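# Seat flat cable's loose end and close connector latch

## Task

Insert the loose end of the flat cable fully into the connector that is still empty, then close that connector's latch, while the cable's opposite end stays latched in the other connector.

## Robot and tools

Robot: two arms, left_arm and right_arm, each a six-joint arm ending in a two-finger parallel gripper. The left_arm sits on the +y side of the table and the right_arm on the -y side. These names have nothing to do with which side of a camera image they show up on. Calibrated bases in the scene frame: left_arm at (+0.010, +0.331, 0) m, right_arm at (0, -0.322, 0) m, each turned slightly about z.

Frames. The scene frame has its origin at table-top height, halfway between the nominal bases, with +z up and +x pointing out over the table. Fixed cameras and the table use the scene frame. Each arm reports its hand pose, velocities, targets and wrist-camera pose in its own base frame. Motion offsets, however, are measured along the axes of that arm's current Hand target. On the gripper, the fingers extend along +z and spread apart along y. end_effector_position is the spot between the pads, roughly 1 cm short of the fingertips.

The 14-number row (shared by execute_actions and move). Every number lies in [-1, 1]. The order is dx, dy, dz, rx, ry, rz, opening for left_arm, then those seven again for right_arm. Always send all 14, even when only one arm should move. The first six numbers for each arm are an offset from that arm's Hand target as it stood when the action or move began, not an absolute pose. 1.0 corresponds to 0.6 m of travel or 180 degrees of turn. rx, ry, rz together form a single rotation vector. The opening number is absolute, not an offset: +1 means fully open (0.094 m) and -1 means closed. Sending 0 for an arm's six pose numbers re-requests its current Hand target. A 0 in the opening slot is a real command for half-open, so repeat an arm's current opening if its fingers should stay put.

execute_actions(actions, cameras). actions is a list of up to 15 rows per action, with one row per 1/30 s control step. Every row counts from the action's starting pose. If an action has fewer than 15 rows, its last row is held for the remaining steps. Calling again with the same offset moves the hand further. An empty list returns the state plus images.

move(target, speed, blend, opening_speed, grip_force, blocking, cameras). This tool drives each gripper in a straight line. target is either one 14-number row or a list of up to 15 rows. Every row is an offset from the same starting Hand targets, not from the row before. speed is in m/s, ranging from 0.002 to 2.9 with a default of 0.25. blend is a corner-rounding distance in metres, and 0 means stop at each row. opening_speed sets how fast the opening changes, in units per second on the -1..+1 scale, minimum 0.2. grip_force is a per-pad force cap of 10 to 50 N, and it persists until changed. blocking=false returns early while the move keeps running. Paths do not steer around obstacles or the other arm. Do not route a path close to the arm's own base.

wait(seconds, 0 to 10) lets time run while holding the last commands. stop() brakes a running move. zoom_image(camera, region=[x0,y0,x1,y1]) enlarges part of a camera's latest image. The region is in pixels and at most 504x504. read_manual gives licence text only. finished_scene(scene) takes the current scene's number and closes the scene for good.

Cameras (896x504): cam_high, cam_low, cam_face, cam_latch, cam_slot, cam_left_wrist, cam_right_wrist. The cameras argument takes a list of names, or ["all"]. A name that does not exist invalidates the call.

Reading results. Hand target is the pose last commanded after clipping; the gripper often stops short of it. Tool commands shows the opening each gripper is currently told to have. grip_measured is the actual finger opening on the command scale, and it reads slightly wide when the gripper is empty. Joint velocities marked within noise mean the arm is still. Joint torques contain gravity, offsets and noise, so a reading alone does not prove contact. The move: line reports how the move ended: done, off_target, moving, held or fault. It also lists limits, such as paced (the pose was clipped) or held (steps were withheld). Done only means the hand rests within 10 mm and 2 degrees of the target; it says nothing about touching. MOTOR HOT appears at 75 C. At 90 C the arm folds up and stays idle. Avoid long stretched-out holds or pushing toward targets that cannot be reached.

Control behaviour. Each step limits commanded rotation to 40 degrees away from the measured orientation. An arm that is blocked keeps pushing. To release it, command a target back behind the gripper's actual position. A gripper can settle a few cm off its target because of friction and gravity. If it needs correcting, send the remaining gap as an offset.

What to avoid. Never let the arms strike, press on, or pinch each other; the clearance check does not guard the grippers or wrist cameras. Do not hit fixtures hard, and do not push very hard. Do not drop parts, and do not release anything that is still moving. Anything that ends up off the table fails the task. Keep heavy loads off the wrist-camera cable. Approach contacts slowly, because more speed and deeper overshoot both raise the force. Close the fingers slowly on the delicate flat cable. Keep its other end seated and latched the whole time.

Each tool is called after "Emit:" as name([rows], argument=value, ...), one row to a line, values as JSON.

## Session

Emit:
execute_actions(actions=[])

Scene clock: 0.00 s.
left_arm: end_effector_position=(+0.2237, -0.0945, +0.3098) grip_measured=+1.000 end_effector_quat_wxyz=(+0.406, +0.030, +0.894, -0.186) | right_arm: end_effector_position=(+0.2134, +0.0737, +0.3977) grip_measured=+1.000 end_effector_quat_wxyz=(+0.566, +0.129, +0.808, +0.094)
Joint positions: left_arm=[-0.317 0.821 1.214 -1.043 0.118 -0.308 0.094] | right_arm=[1.016 0.866 1.415 -1.147 0.921 0.82 0.094]
Joint velocities: within noise
Joint torques (N m): no reading
Heat: left arm: 30 °C; right arm: 32 °C.
Hand target: left_arm +0.2235, -0.0945, +0.3167; +0.415, +0.032, +0.889, -0.189 | right_arm +0.2128, +0.0706, +0.4016; +0.571, +0.133, +0.805, +0.094
Tool commands: left_gripper/opening=+1.0 right_gripper/opening=+1.0

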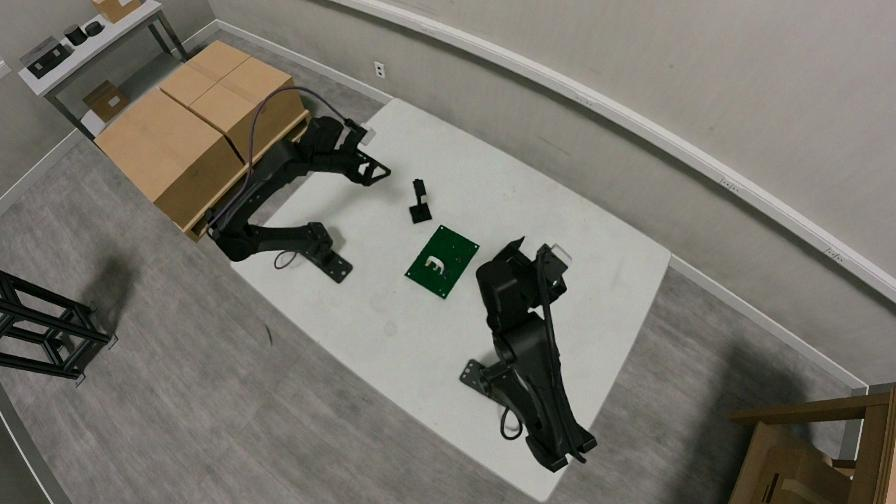

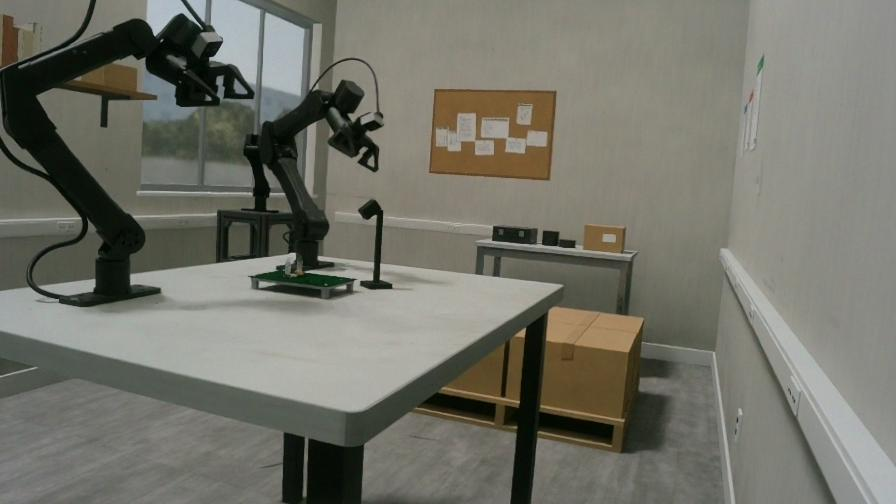

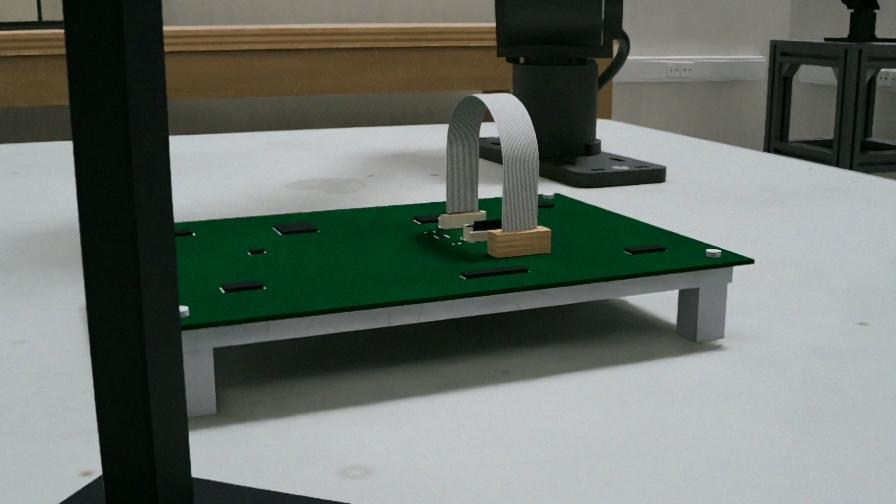

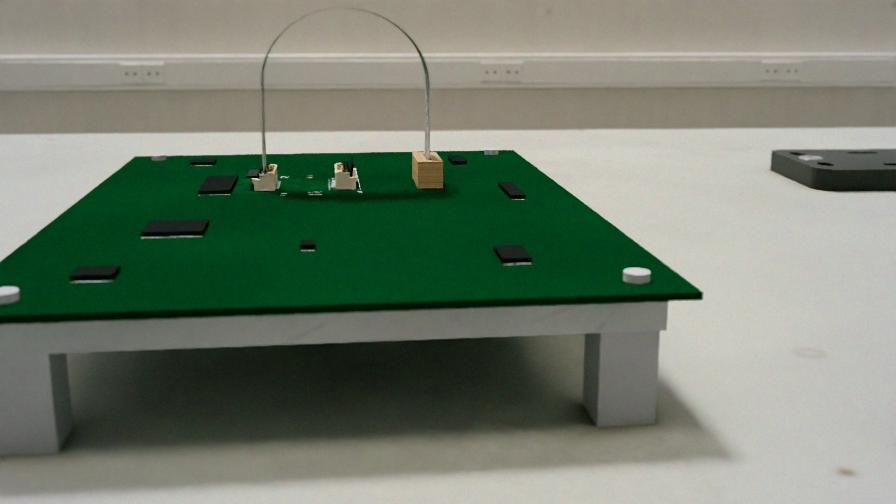

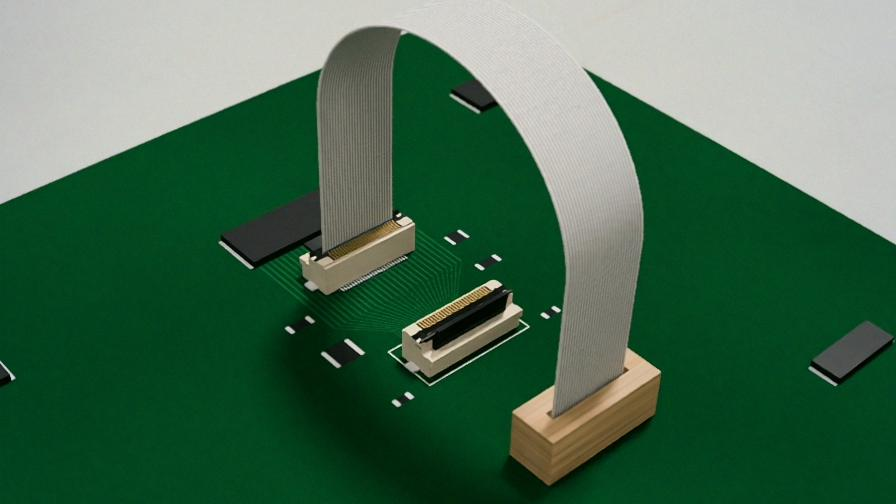

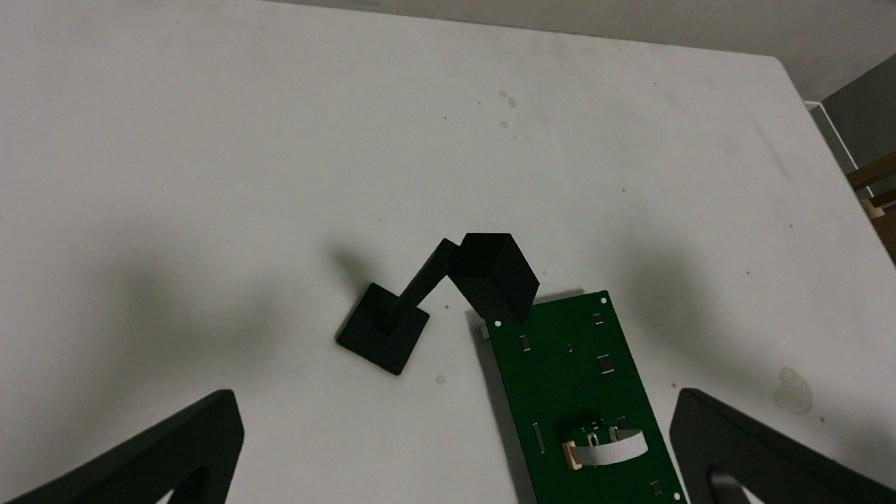

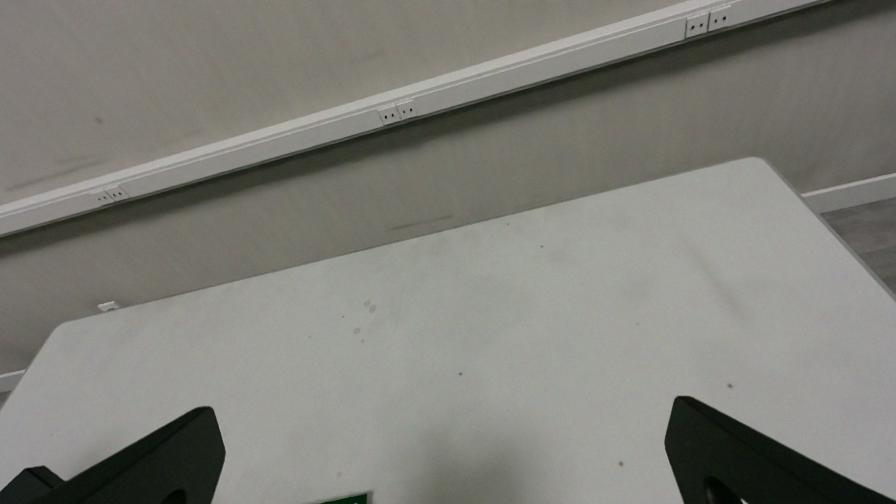

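Emit:
zoom_image(camera="cam_slot", region=[280, 180, 680, 500])

Emit:
zoom_image(camera="cam_face", region=[390, 80, 640, 290])

Emit:
zoom_image(camera="cam_latch", region=[220, 0, 520, 220])

Emit:
zoom_image(camera="cam_high", region=[360, 170, 560, 310])

Emit:
zoom_image(camera="cam_left_wrist", region=[460, 270, 720, 504])

Scaled by 1.260 from the camera's 896x504 image, which has a finer 1280x720 frame.

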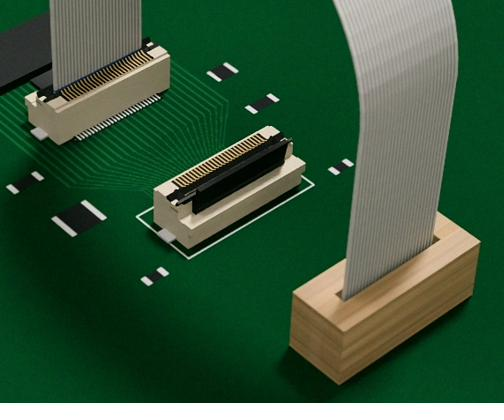

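Scaled by 2.016 from the camera's 896x504 image, which has a finer 1280x720 frame.

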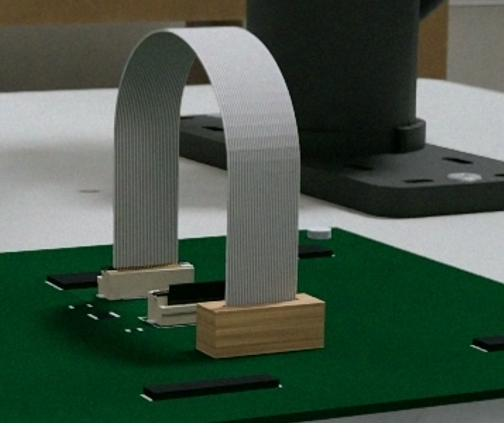

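Scaled by 1.680 from the camera's 896x504 image, which has a finer 1280x720 frame.

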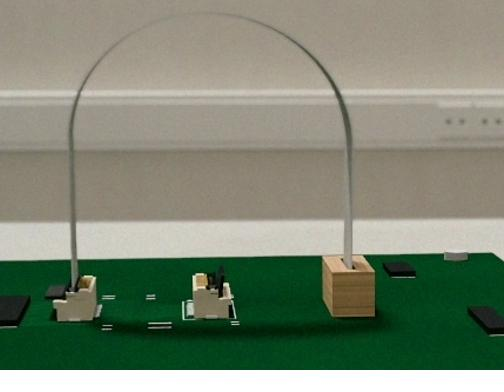

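Scaled by 2.520 from the camera's 896x504 image, which has a finer 1280x720 frame.

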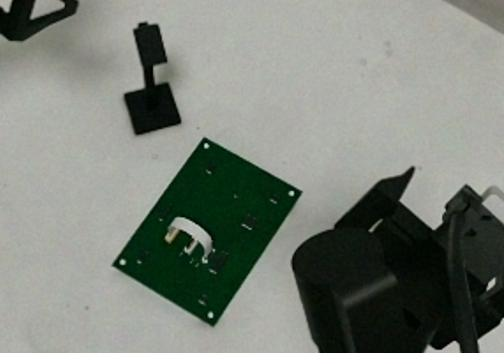

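Scaled by 1.938 from the camera's 896x504 image, which has a finer 1280x720 frame.

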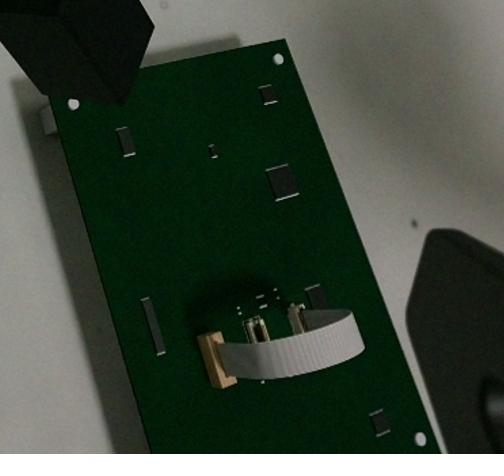

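Emit:
zoom_image(camera="cam_slot", region=[380, 270, 540, 390])

Emit:
zoom_image(camera="cam_slot", region=[210, 180, 430, 320])

Emit:
zoom_image(camera="cam_latch", region=[230, 140, 460, 210])

Scaled by 3.150 from the camera's 896x504 image, which has a finer 1280x720 frame.

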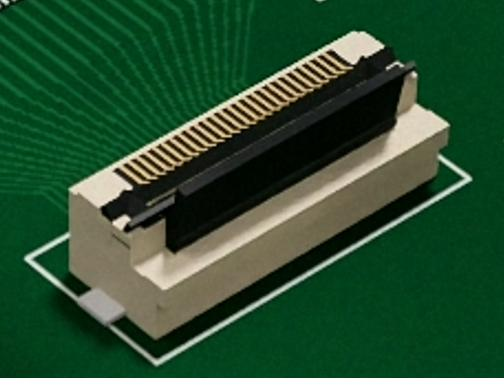

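Scaled by 2.291 from the camera's 896x504 image, which has a finer 1280x720 frame.

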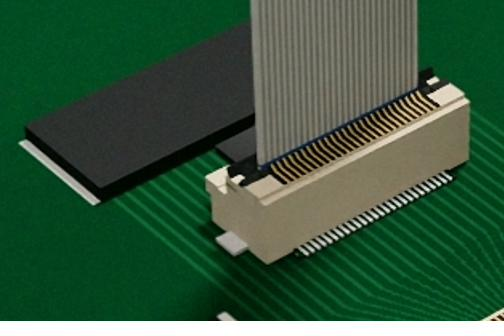

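Scaled by 2.191 from the camera's 896x504 image, which has a finer 1280x720 frame.

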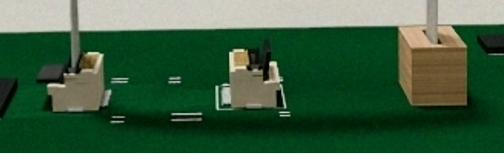

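Emit:
move(target=[0,0,0,0,0,0,1, 0.4582,0.3012,-0.0458,0.0186,0.1134,-0.1025,-0.36], speed=0.3, cameras=["cam_high", "cam_latch", "cam_slot", "cam_right_wrist"])

Scene clock: 26.43 s.
left_arm: end_effector_position=(+0.2237, -0.0945, +0.3098) grip_measured=+1.000 end_effector_quat_wxyz=(+0.406, +0.030, +0.894, -0.186) | right_arm: end_effector_position=(+0.1189, +0.3272, +0.2107) grip_measured=-0.358 end_effector_quat_wxyz=(+0.414, -0.007, +0.910, -0.012)
Joint positions: left_arm=[-0.317 0.821 1.214 -1.043 0.118 -0.308 0.094] | right_arm=[1.62 1.821 1.679 -1.509 0.852 1.64 0.03]
Joint torques (N m): left_arm=[-0.02 -0.31 8.28 1.63 -0.02 -0.02] | right_arm=[0.29 -7.46 6.22 0.02 0.57 0.11]
Heat: left arm: 33 °C; right arm: 32 °C.
Hand target: left_arm +0.2235, -0.0945, +0.3167; +0.415, +0.032, +0.889, -0.189 | right_arm +0.1201, +0.3304, +0.2201; +0.423, +0.001, +0.906, +0.001
Off the commanded pose: left_arm 0.007 m, 1 deg | right_arm 0.010 m, 2 deg.
move: done
Images, in order (width x height): cam_high 896x504, cam_latch 896x504, cam_slot 896x504, cam_right_wrist 896x504.

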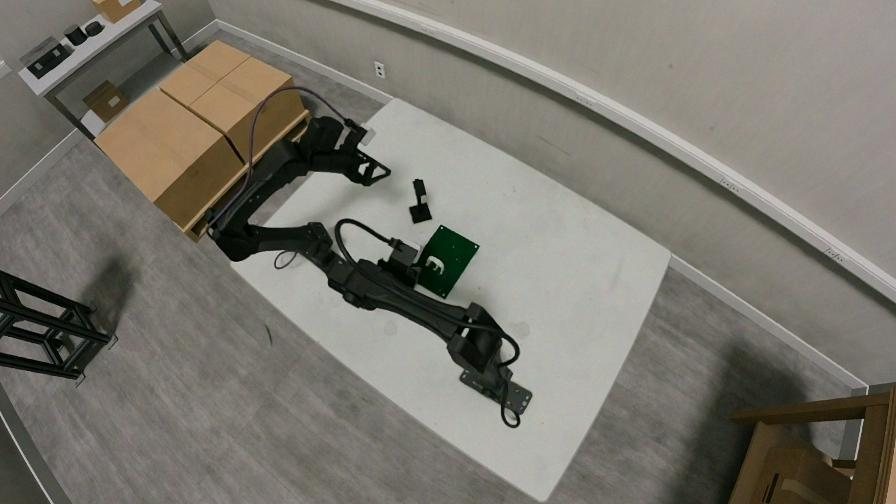

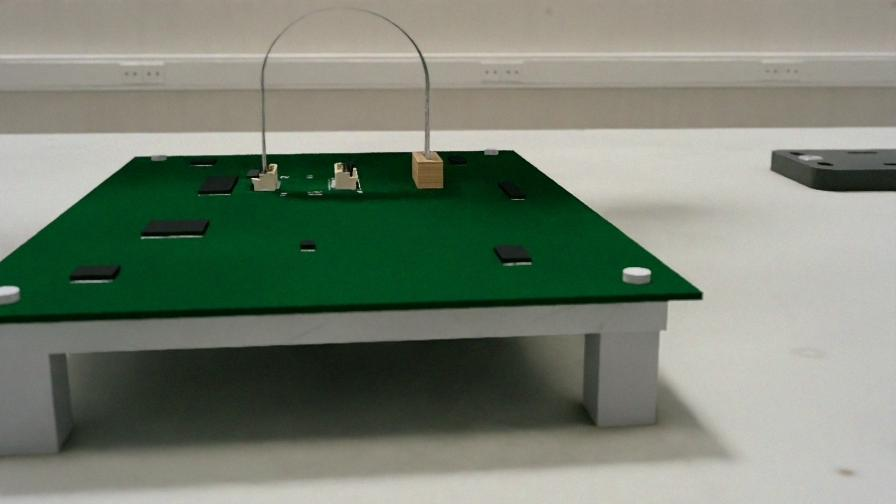

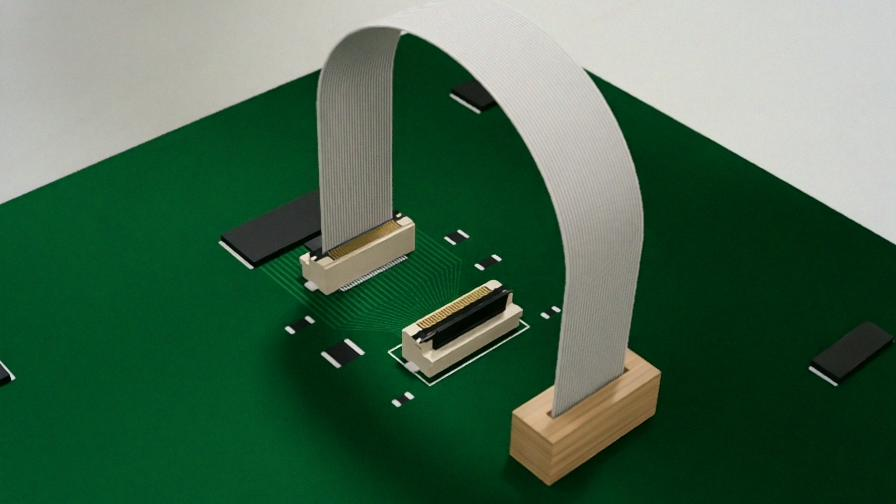

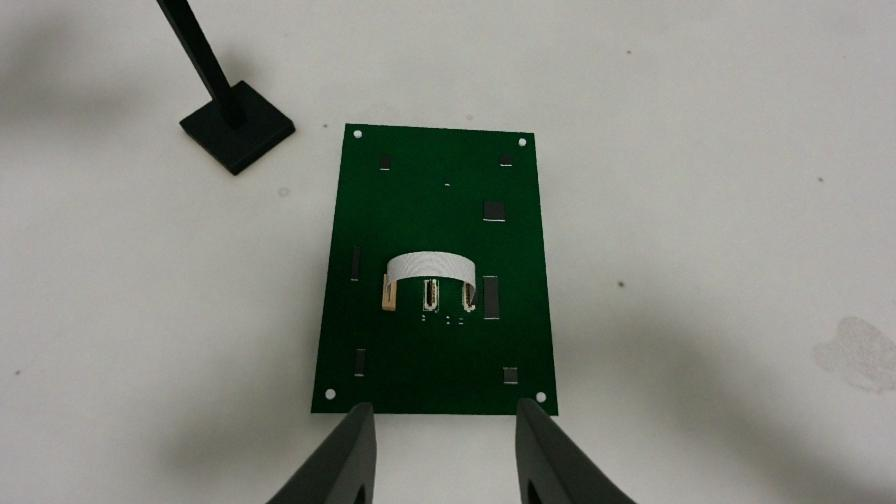

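Emit:
zoom_image(camera="cam_right_wrist", region=[360, 230, 520, 340])

Scaled by 3.150 from the camera's 896x504 image, which has a finer 1280x720 frame.

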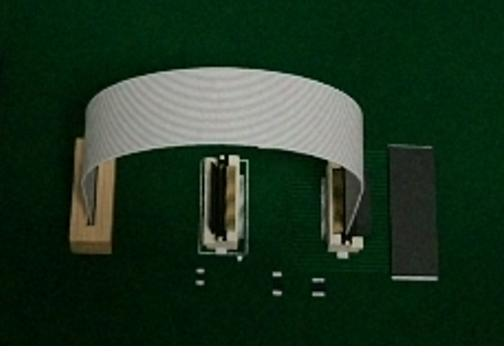

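Emit:
move(target=[0,0,0,0,0,0,1, 0.0925,0.054,0.1432,-0.005,-0.006,0.0073,-0.36], speed=0.15, cameras=["cam_latch", "cam_slot", "cam_face", "cam_right_wrist"])

Scene clock: 39.40 s.
left_arm: end_effector_position=(+0.2237, -0.0945, +0.3098) grip_measured=+1.000 end_effector_quat_wxyz=(+0.406, +0.030, +0.894, -0.186) | right_arm: end_effector_position=(+0.1439, +0.3619, +0.1199) grip_measured=-0.358 end_effector_quat_wxyz=(+0.415, +0.002, +0.910, +0.010)
Joint positions: left_arm=[-0.317 0.821 1.214 -1.043 0.118 -0.308 0.094] | right_arm=[1.547 1.92 1.445 -1.044 0.856 1.527 0.03]
Joint torques (N m): left_arm=[0.16 -0.35 8.21 1.59 0 0.01] | right_arm=[-0.51 -7.87 4.04 0.43 0.7 0]
Heat: left arm: 33 °C; right arm: 33 °C.
Hand target: left_arm +0.2235, -0.0945, +0.3167; +0.415, +0.032, +0.889, -0.189 | right_arm +0.1504, +0.3629, +0.1224; +0.432, +0.008, +0.902, +0.013
Off the commanded pose: left_arm 0.007 m, 1 deg | right_arm 0.007 m, 2 deg.
move: done
Images, in order (width x height): cam_face 896x504, cam_latch 896x504, cam_slot 896x504, cam_right_wrist 896x504.

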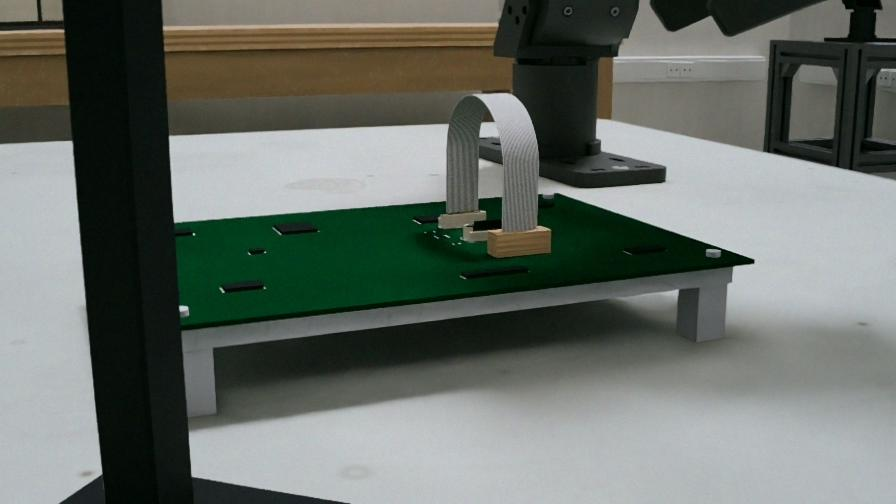

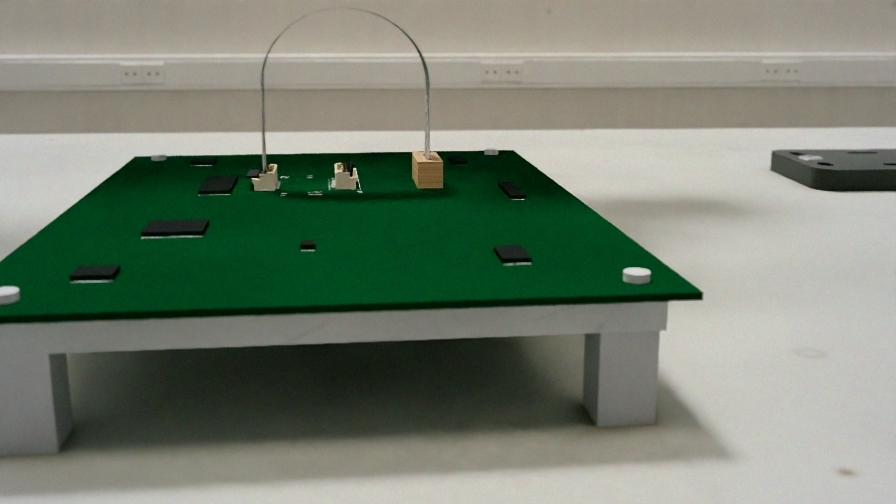

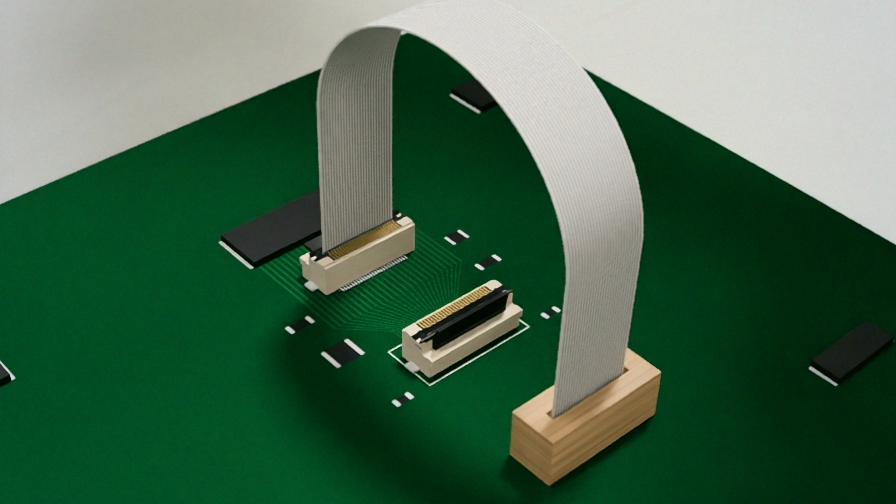

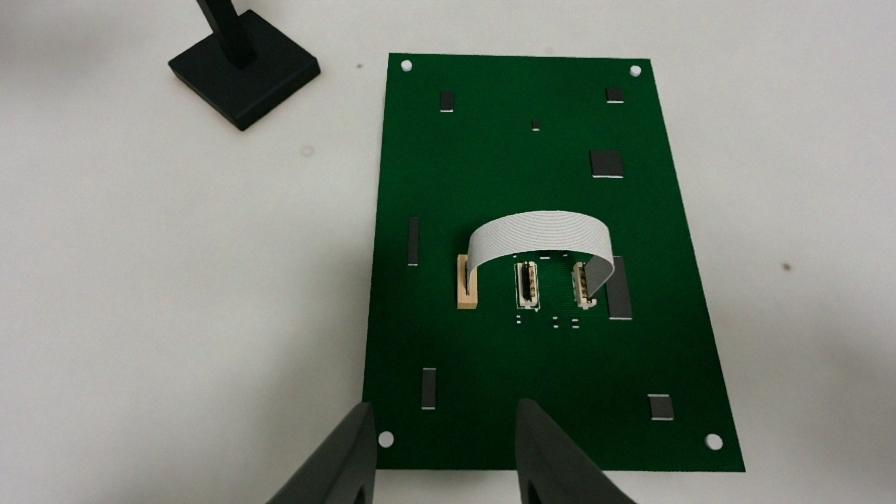

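Emit:
move(target=[0,0,0,0,0,0,1, 0.0028,-0.0142,0.0917,0,0,0,-0.36], speed=0.12, cameras=["cam_latch", "cam_slot", "cam_face", "cam_right_wrist"])

Scene clock: 47.53 s.
left_arm: end_effector_position=(+0.2237, -0.0945, +0.3098) grip_measured=+1.000 end_effector_quat_wxyz=(+0.406, +0.030, +0.894, -0.186) | right_arm: end_effector_position=(+0.1882, +0.3547, +0.0837) grip_measured=-0.358 end_effector_quat_wxyz=(+0.420, +0.001, +0.907, +0.008)
Joint positions: left_arm=[-0.317 0.821 1.214 -1.043 0.118 -0.308 0.094] | right_arm=[1.425 1.92 1.283 -0.745 0.853 1.342 0.03]
Joint torques (N m): left_arm=[0.01 -0.17 8.34 1.6 0 0.06] | right_arm=[-0.25 -8.2 3.9 0.67 0.58 0.02]
Heat: left arm: 34 °C; right arm: 33 °C.
Hand target: left_arm +0.2235, -0.0945, +0.3167; +0.415, +0.032, +0.889, -0.189 | right_arm +0.1922, +0.3555, +0.0865; +0.432, +0.008, +0.902, +0.013
Off the commanded pose: left_arm 0.007 m, 1 deg | right_arm 0.005 m, 2 deg.
move: done
Images, in order (width x height): cam_face 896x504, cam_latch 896x504, cam_slot 896x504, cam_right_wrist 896x504.

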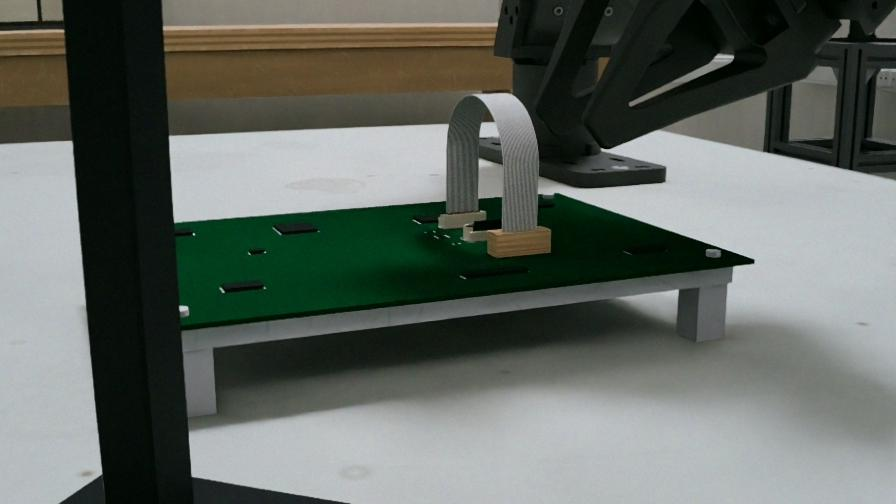

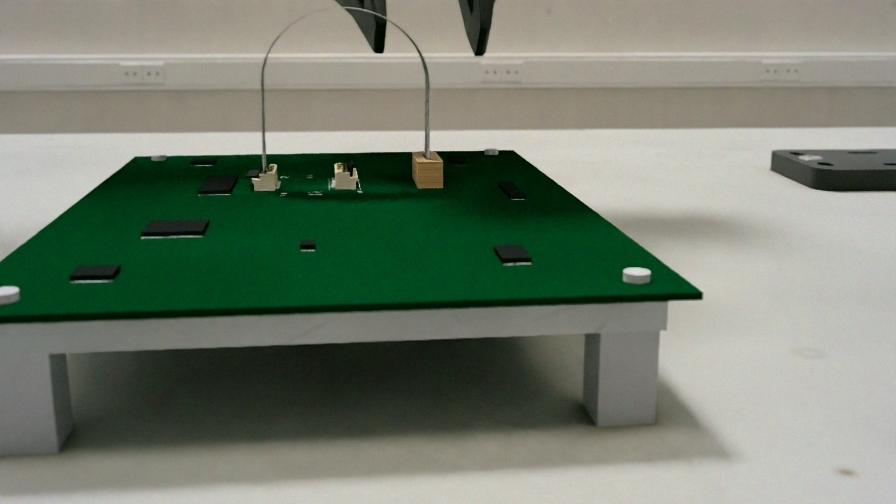

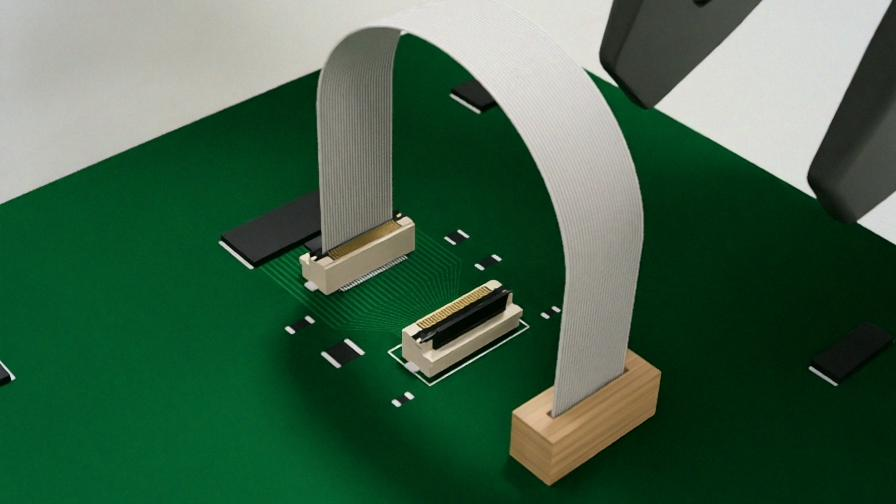

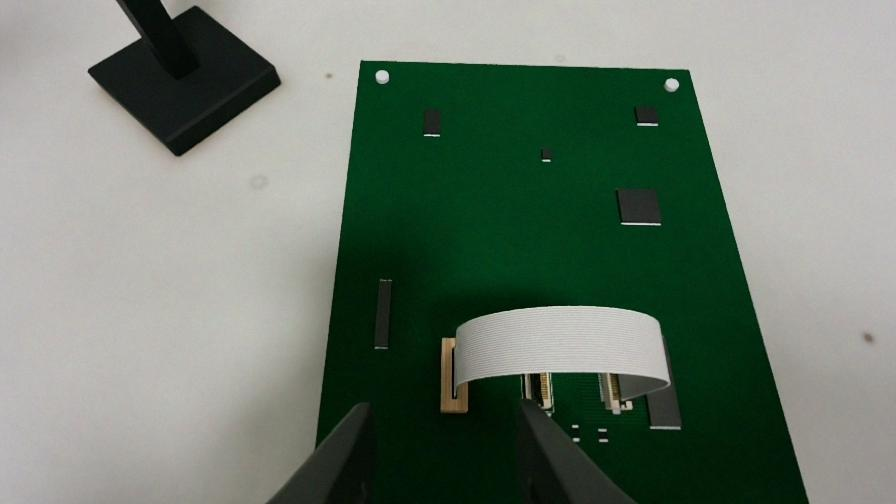

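Emit:
move(target=[0,0,0,0,0,0,1, 0.0037,-0.0037,0.0507,0,0,0,-0.36], speed=0.1, cameras=["cam_latch", "cam_slot", "cam_face", "cam_right_wrist"])

Scene clock: 52.50 s.
left_arm: end_effector_position=(+0.2237, -0.0945, +0.3098) grip_measured=+1.000 end_effector_quat_wxyz=(+0.406, +0.030, +0.894, -0.186) | right_arm: end_effector_position=(+0.2100, +0.3538, +0.0664) grip_measured=-0.358 end_effector_quat_wxyz=(+0.421, +0.002, +0.907, +0.013)
Joint positions: left_arm=[-0.317 0.821 1.214 -1.043 0.118 -0.308 0.094] | right_arm=[1.364 1.935 1.223 -0.59 0.837 1.249 0.03]
Joint torques (N m): left_arm=[0.05 -0.16 8.17 1.59 -0.02 0.01] | right_arm=[-0.39 -7.43 3.89 0.81 0.58 0.01]
Heat: left arm: 34 °C; right arm: 33 °C.
Hand target: left_arm +0.2235, -0.0945, +0.3167; +0.415, +0.032, +0.889, -0.189 | right_arm +0.2145, +0.3537, +0.0655; +0.432, +0.008, +0.902, +0.013
Off the commanded pose: left_arm 0.007 m, 1 deg | right_arm 0.005 m, 2 deg.
move: done
Images, in order (width x height): cam_face 896x504, cam_latch 896x504, cam_slot 896x504, cam_right_wrist 896x504.

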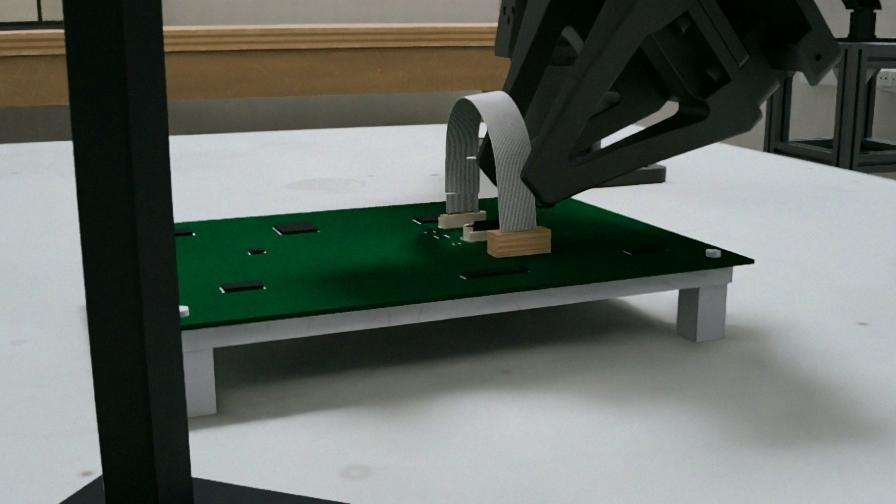

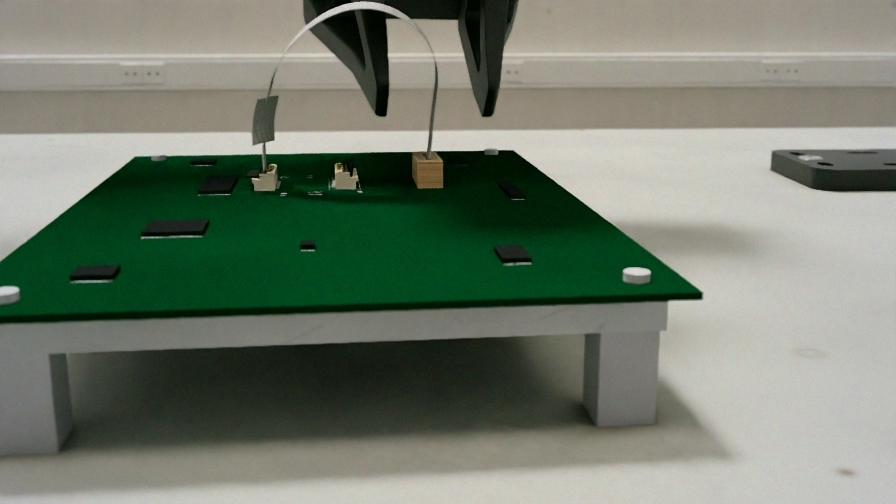

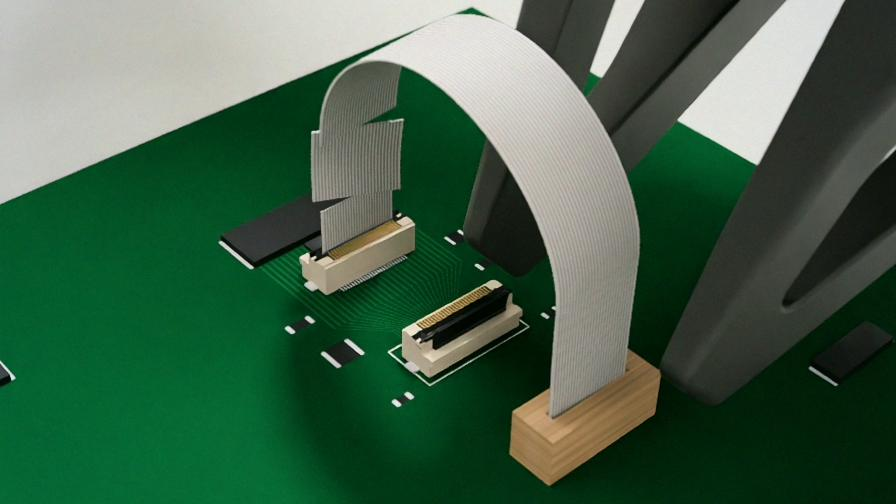

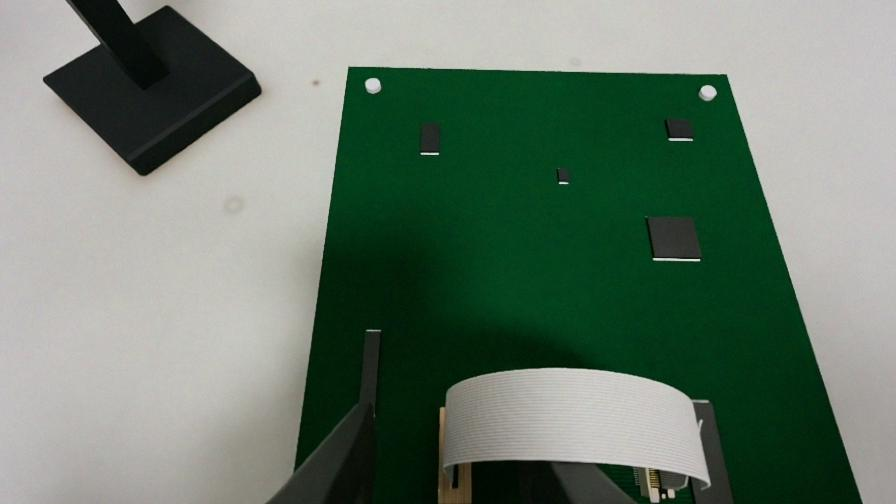

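Emit:
move([
  [0,0,0,0,0,0,1, 0,0,-0.075,0,0,0,-0.36],
  [0,0,0,0,0,0,1, 0.039,0,-0.082,0,-0.122,0,-0.36],
], speed=0.12, blend=0.01, cameras=["cam_latch", "cam_slot", "cam_face", "cam_right_wrist"])

Scene clock: 59.77 s.
left_arm: end_effector_position=(+0.2237, -0.0945, +0.3098) grip_measured=+1.000 end_effector_quat_wxyz=(+0.406, +0.030, +0.894, -0.186) | right_arm: end_effector_position=(+0.1608, +0.3528, +0.0746) grip_measured=-0.358 end_effector_quat_wxyz=(+0.578, +0.011, +0.816, +0.013)
Joint positions: left_arm=[-0.317 0.821 1.214 -1.043 0.118 -0.308 0.094] | right_arm=[1.594 2.077 1.225 -0.76 1.232 1.651 0.03]
Joint torques (N m): left_arm=[0.06 -0.18 8.18 1.59 0 0.04] | right_arm=[0.44 -7.38 4.1 0.04 0.87 0.16]
Heat: left arm: 34 °C; right arm: 33 °C.
Hand target: left_arm +0.2235, -0.0945, +0.3167; +0.415, +0.032, +0.889, -0.189 | right_arm +0.1615, +0.3536, +0.0782; +0.596, +0.010, +0.803, +0.011
Off the commanded pose: left_arm 0.007 m, 1 deg | right_arm 0.004 m, 3 deg.
move: off_target (right_arm)
Images, in order (width x height): cam_face 896x504, cam_latch 896x504, cam_slot 896x504, cam_right_wrist 896x504.

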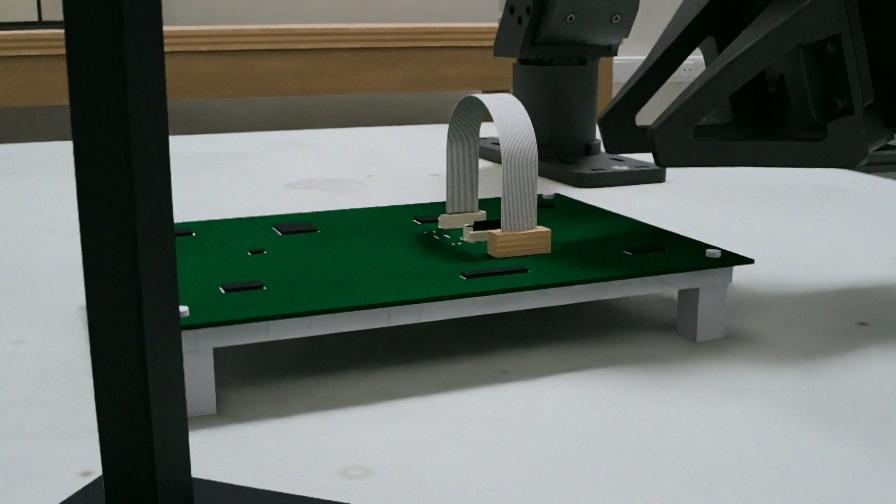

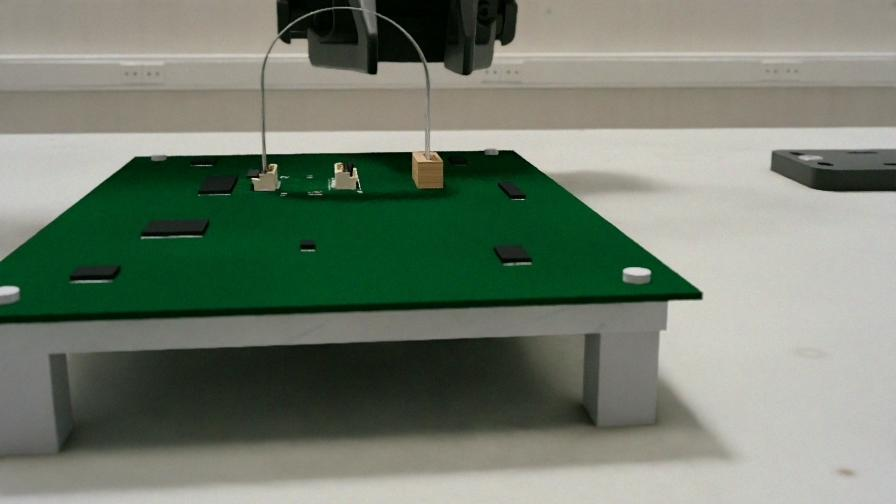

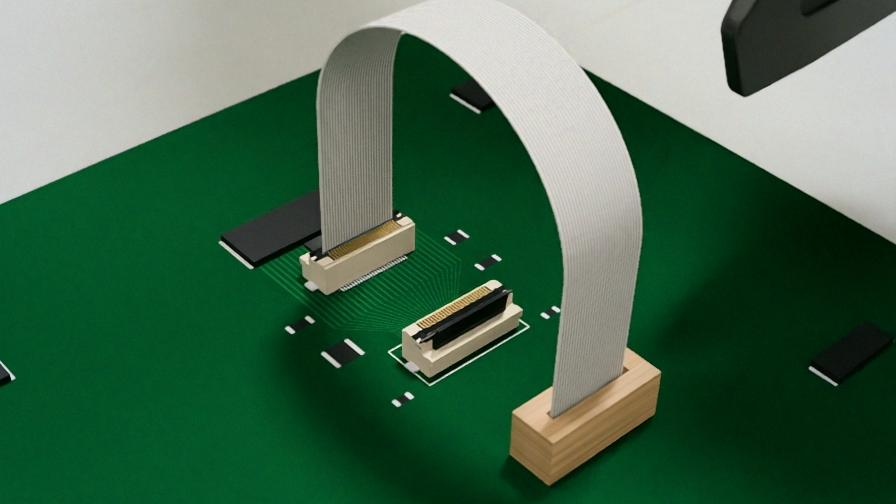

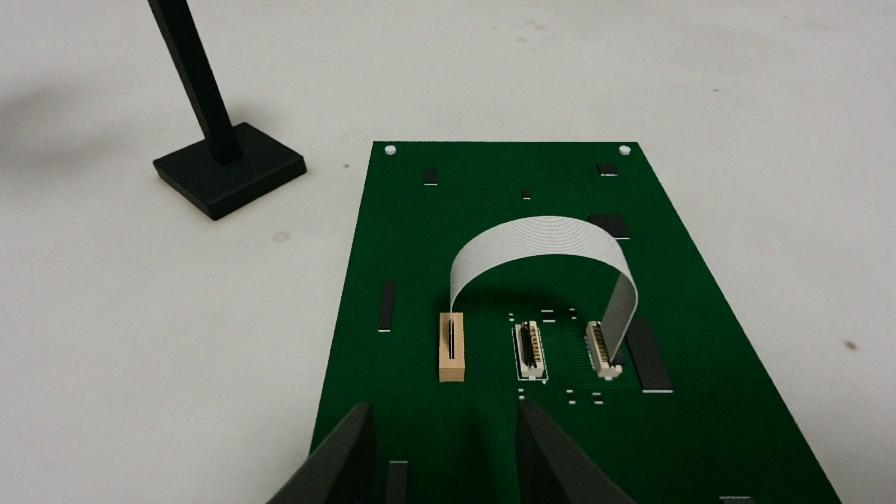

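Emit:
move(target=[0,0,0,0,0,0,1, -0.0037,-0.0033,0.079,0,0,0,-0.36], speed=0.1, cameras=["cam_latch", "cam_slot", "cam_face", "cam_right_wrist"])

Scene clock: 64.73 s.
left_arm: end_effector_position=(+0.2237, -0.0945, +0.3098) grip_measured=+1.000 end_effector_quat_wxyz=(+0.406, +0.030, +0.894, -0.186) | right_arm: end_effector_position=(+0.2051, +0.3504, +0.0529) grip_measured=-0.358 end_effector_quat_wxyz=(+0.584, -0.008, +0.812, -0.007)
Joint positions: left_arm=[-0.317 0.821 1.214 -1.043 0.118 -0.308 0.094] | right_arm=[1.471 2.077 1.087 -0.296 1.233 1.247 0.03]
Joint torques (N m): left_arm=[-0.03 -0.24 8.35 1.61 -0.02 0.02] | right_arm=[-0.18 -10.56 3.07 0.82 0.7 0.06]
Heat: left arm: 34 °C; right arm: 33 °C.
Hand target: left_arm +0.2235, -0.0945, +0.3167; +0.415, +0.032, +0.889, -0.189 | right_arm +0.2076, +0.3518, +0.0666; +0.596, +0.010, +0.803, +0.011
Off the commanded pose: left_arm 0.007 m, 1 deg | right_arm 0.014 m, 3 deg.
move: off_target (right_arm)
Images, in order (width x height): cam_face 896x504, cam_latch 896x504, cam_slot 896x504, cam_right_wrist 896x504.

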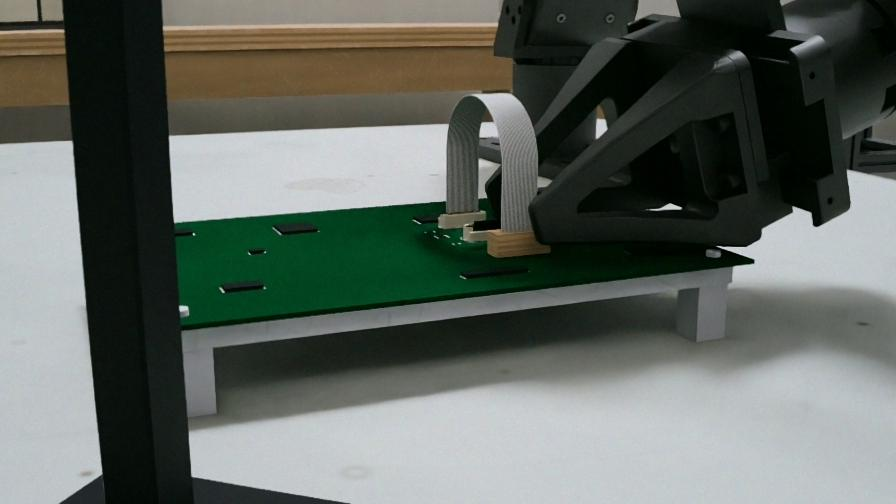

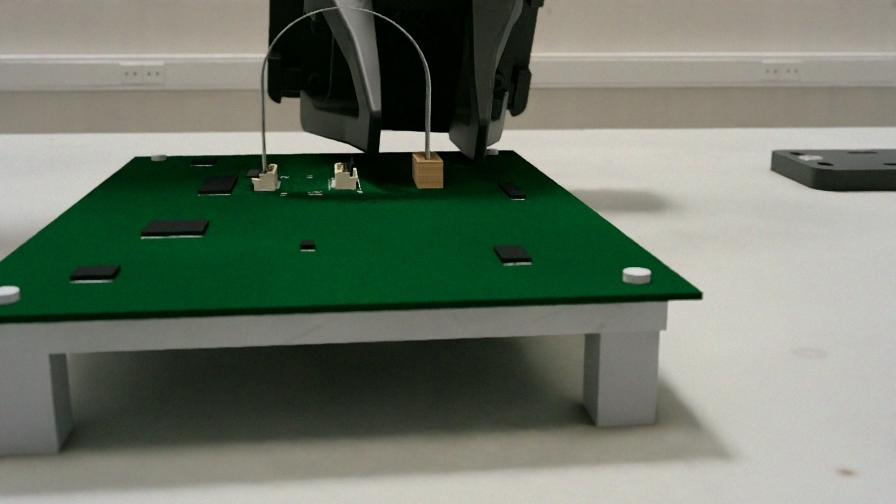

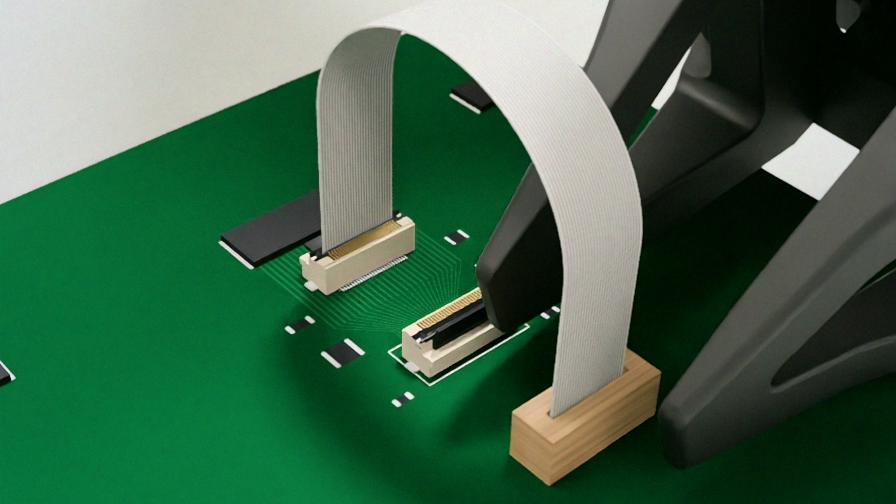

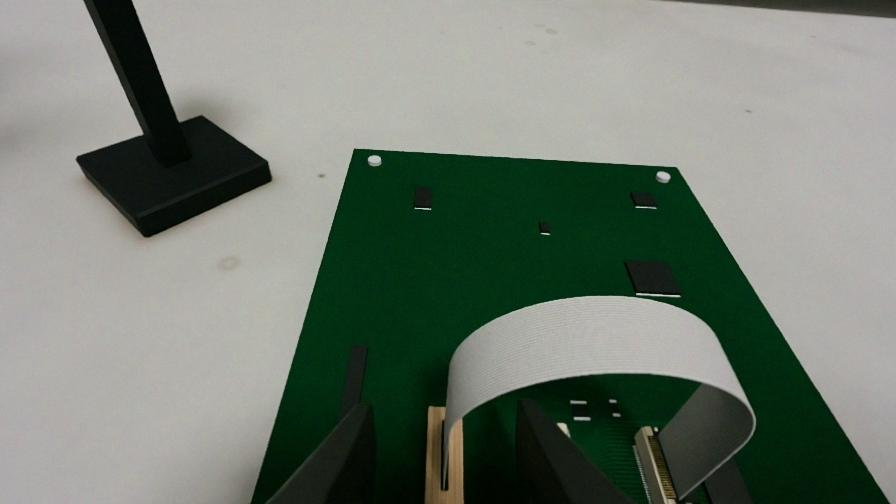

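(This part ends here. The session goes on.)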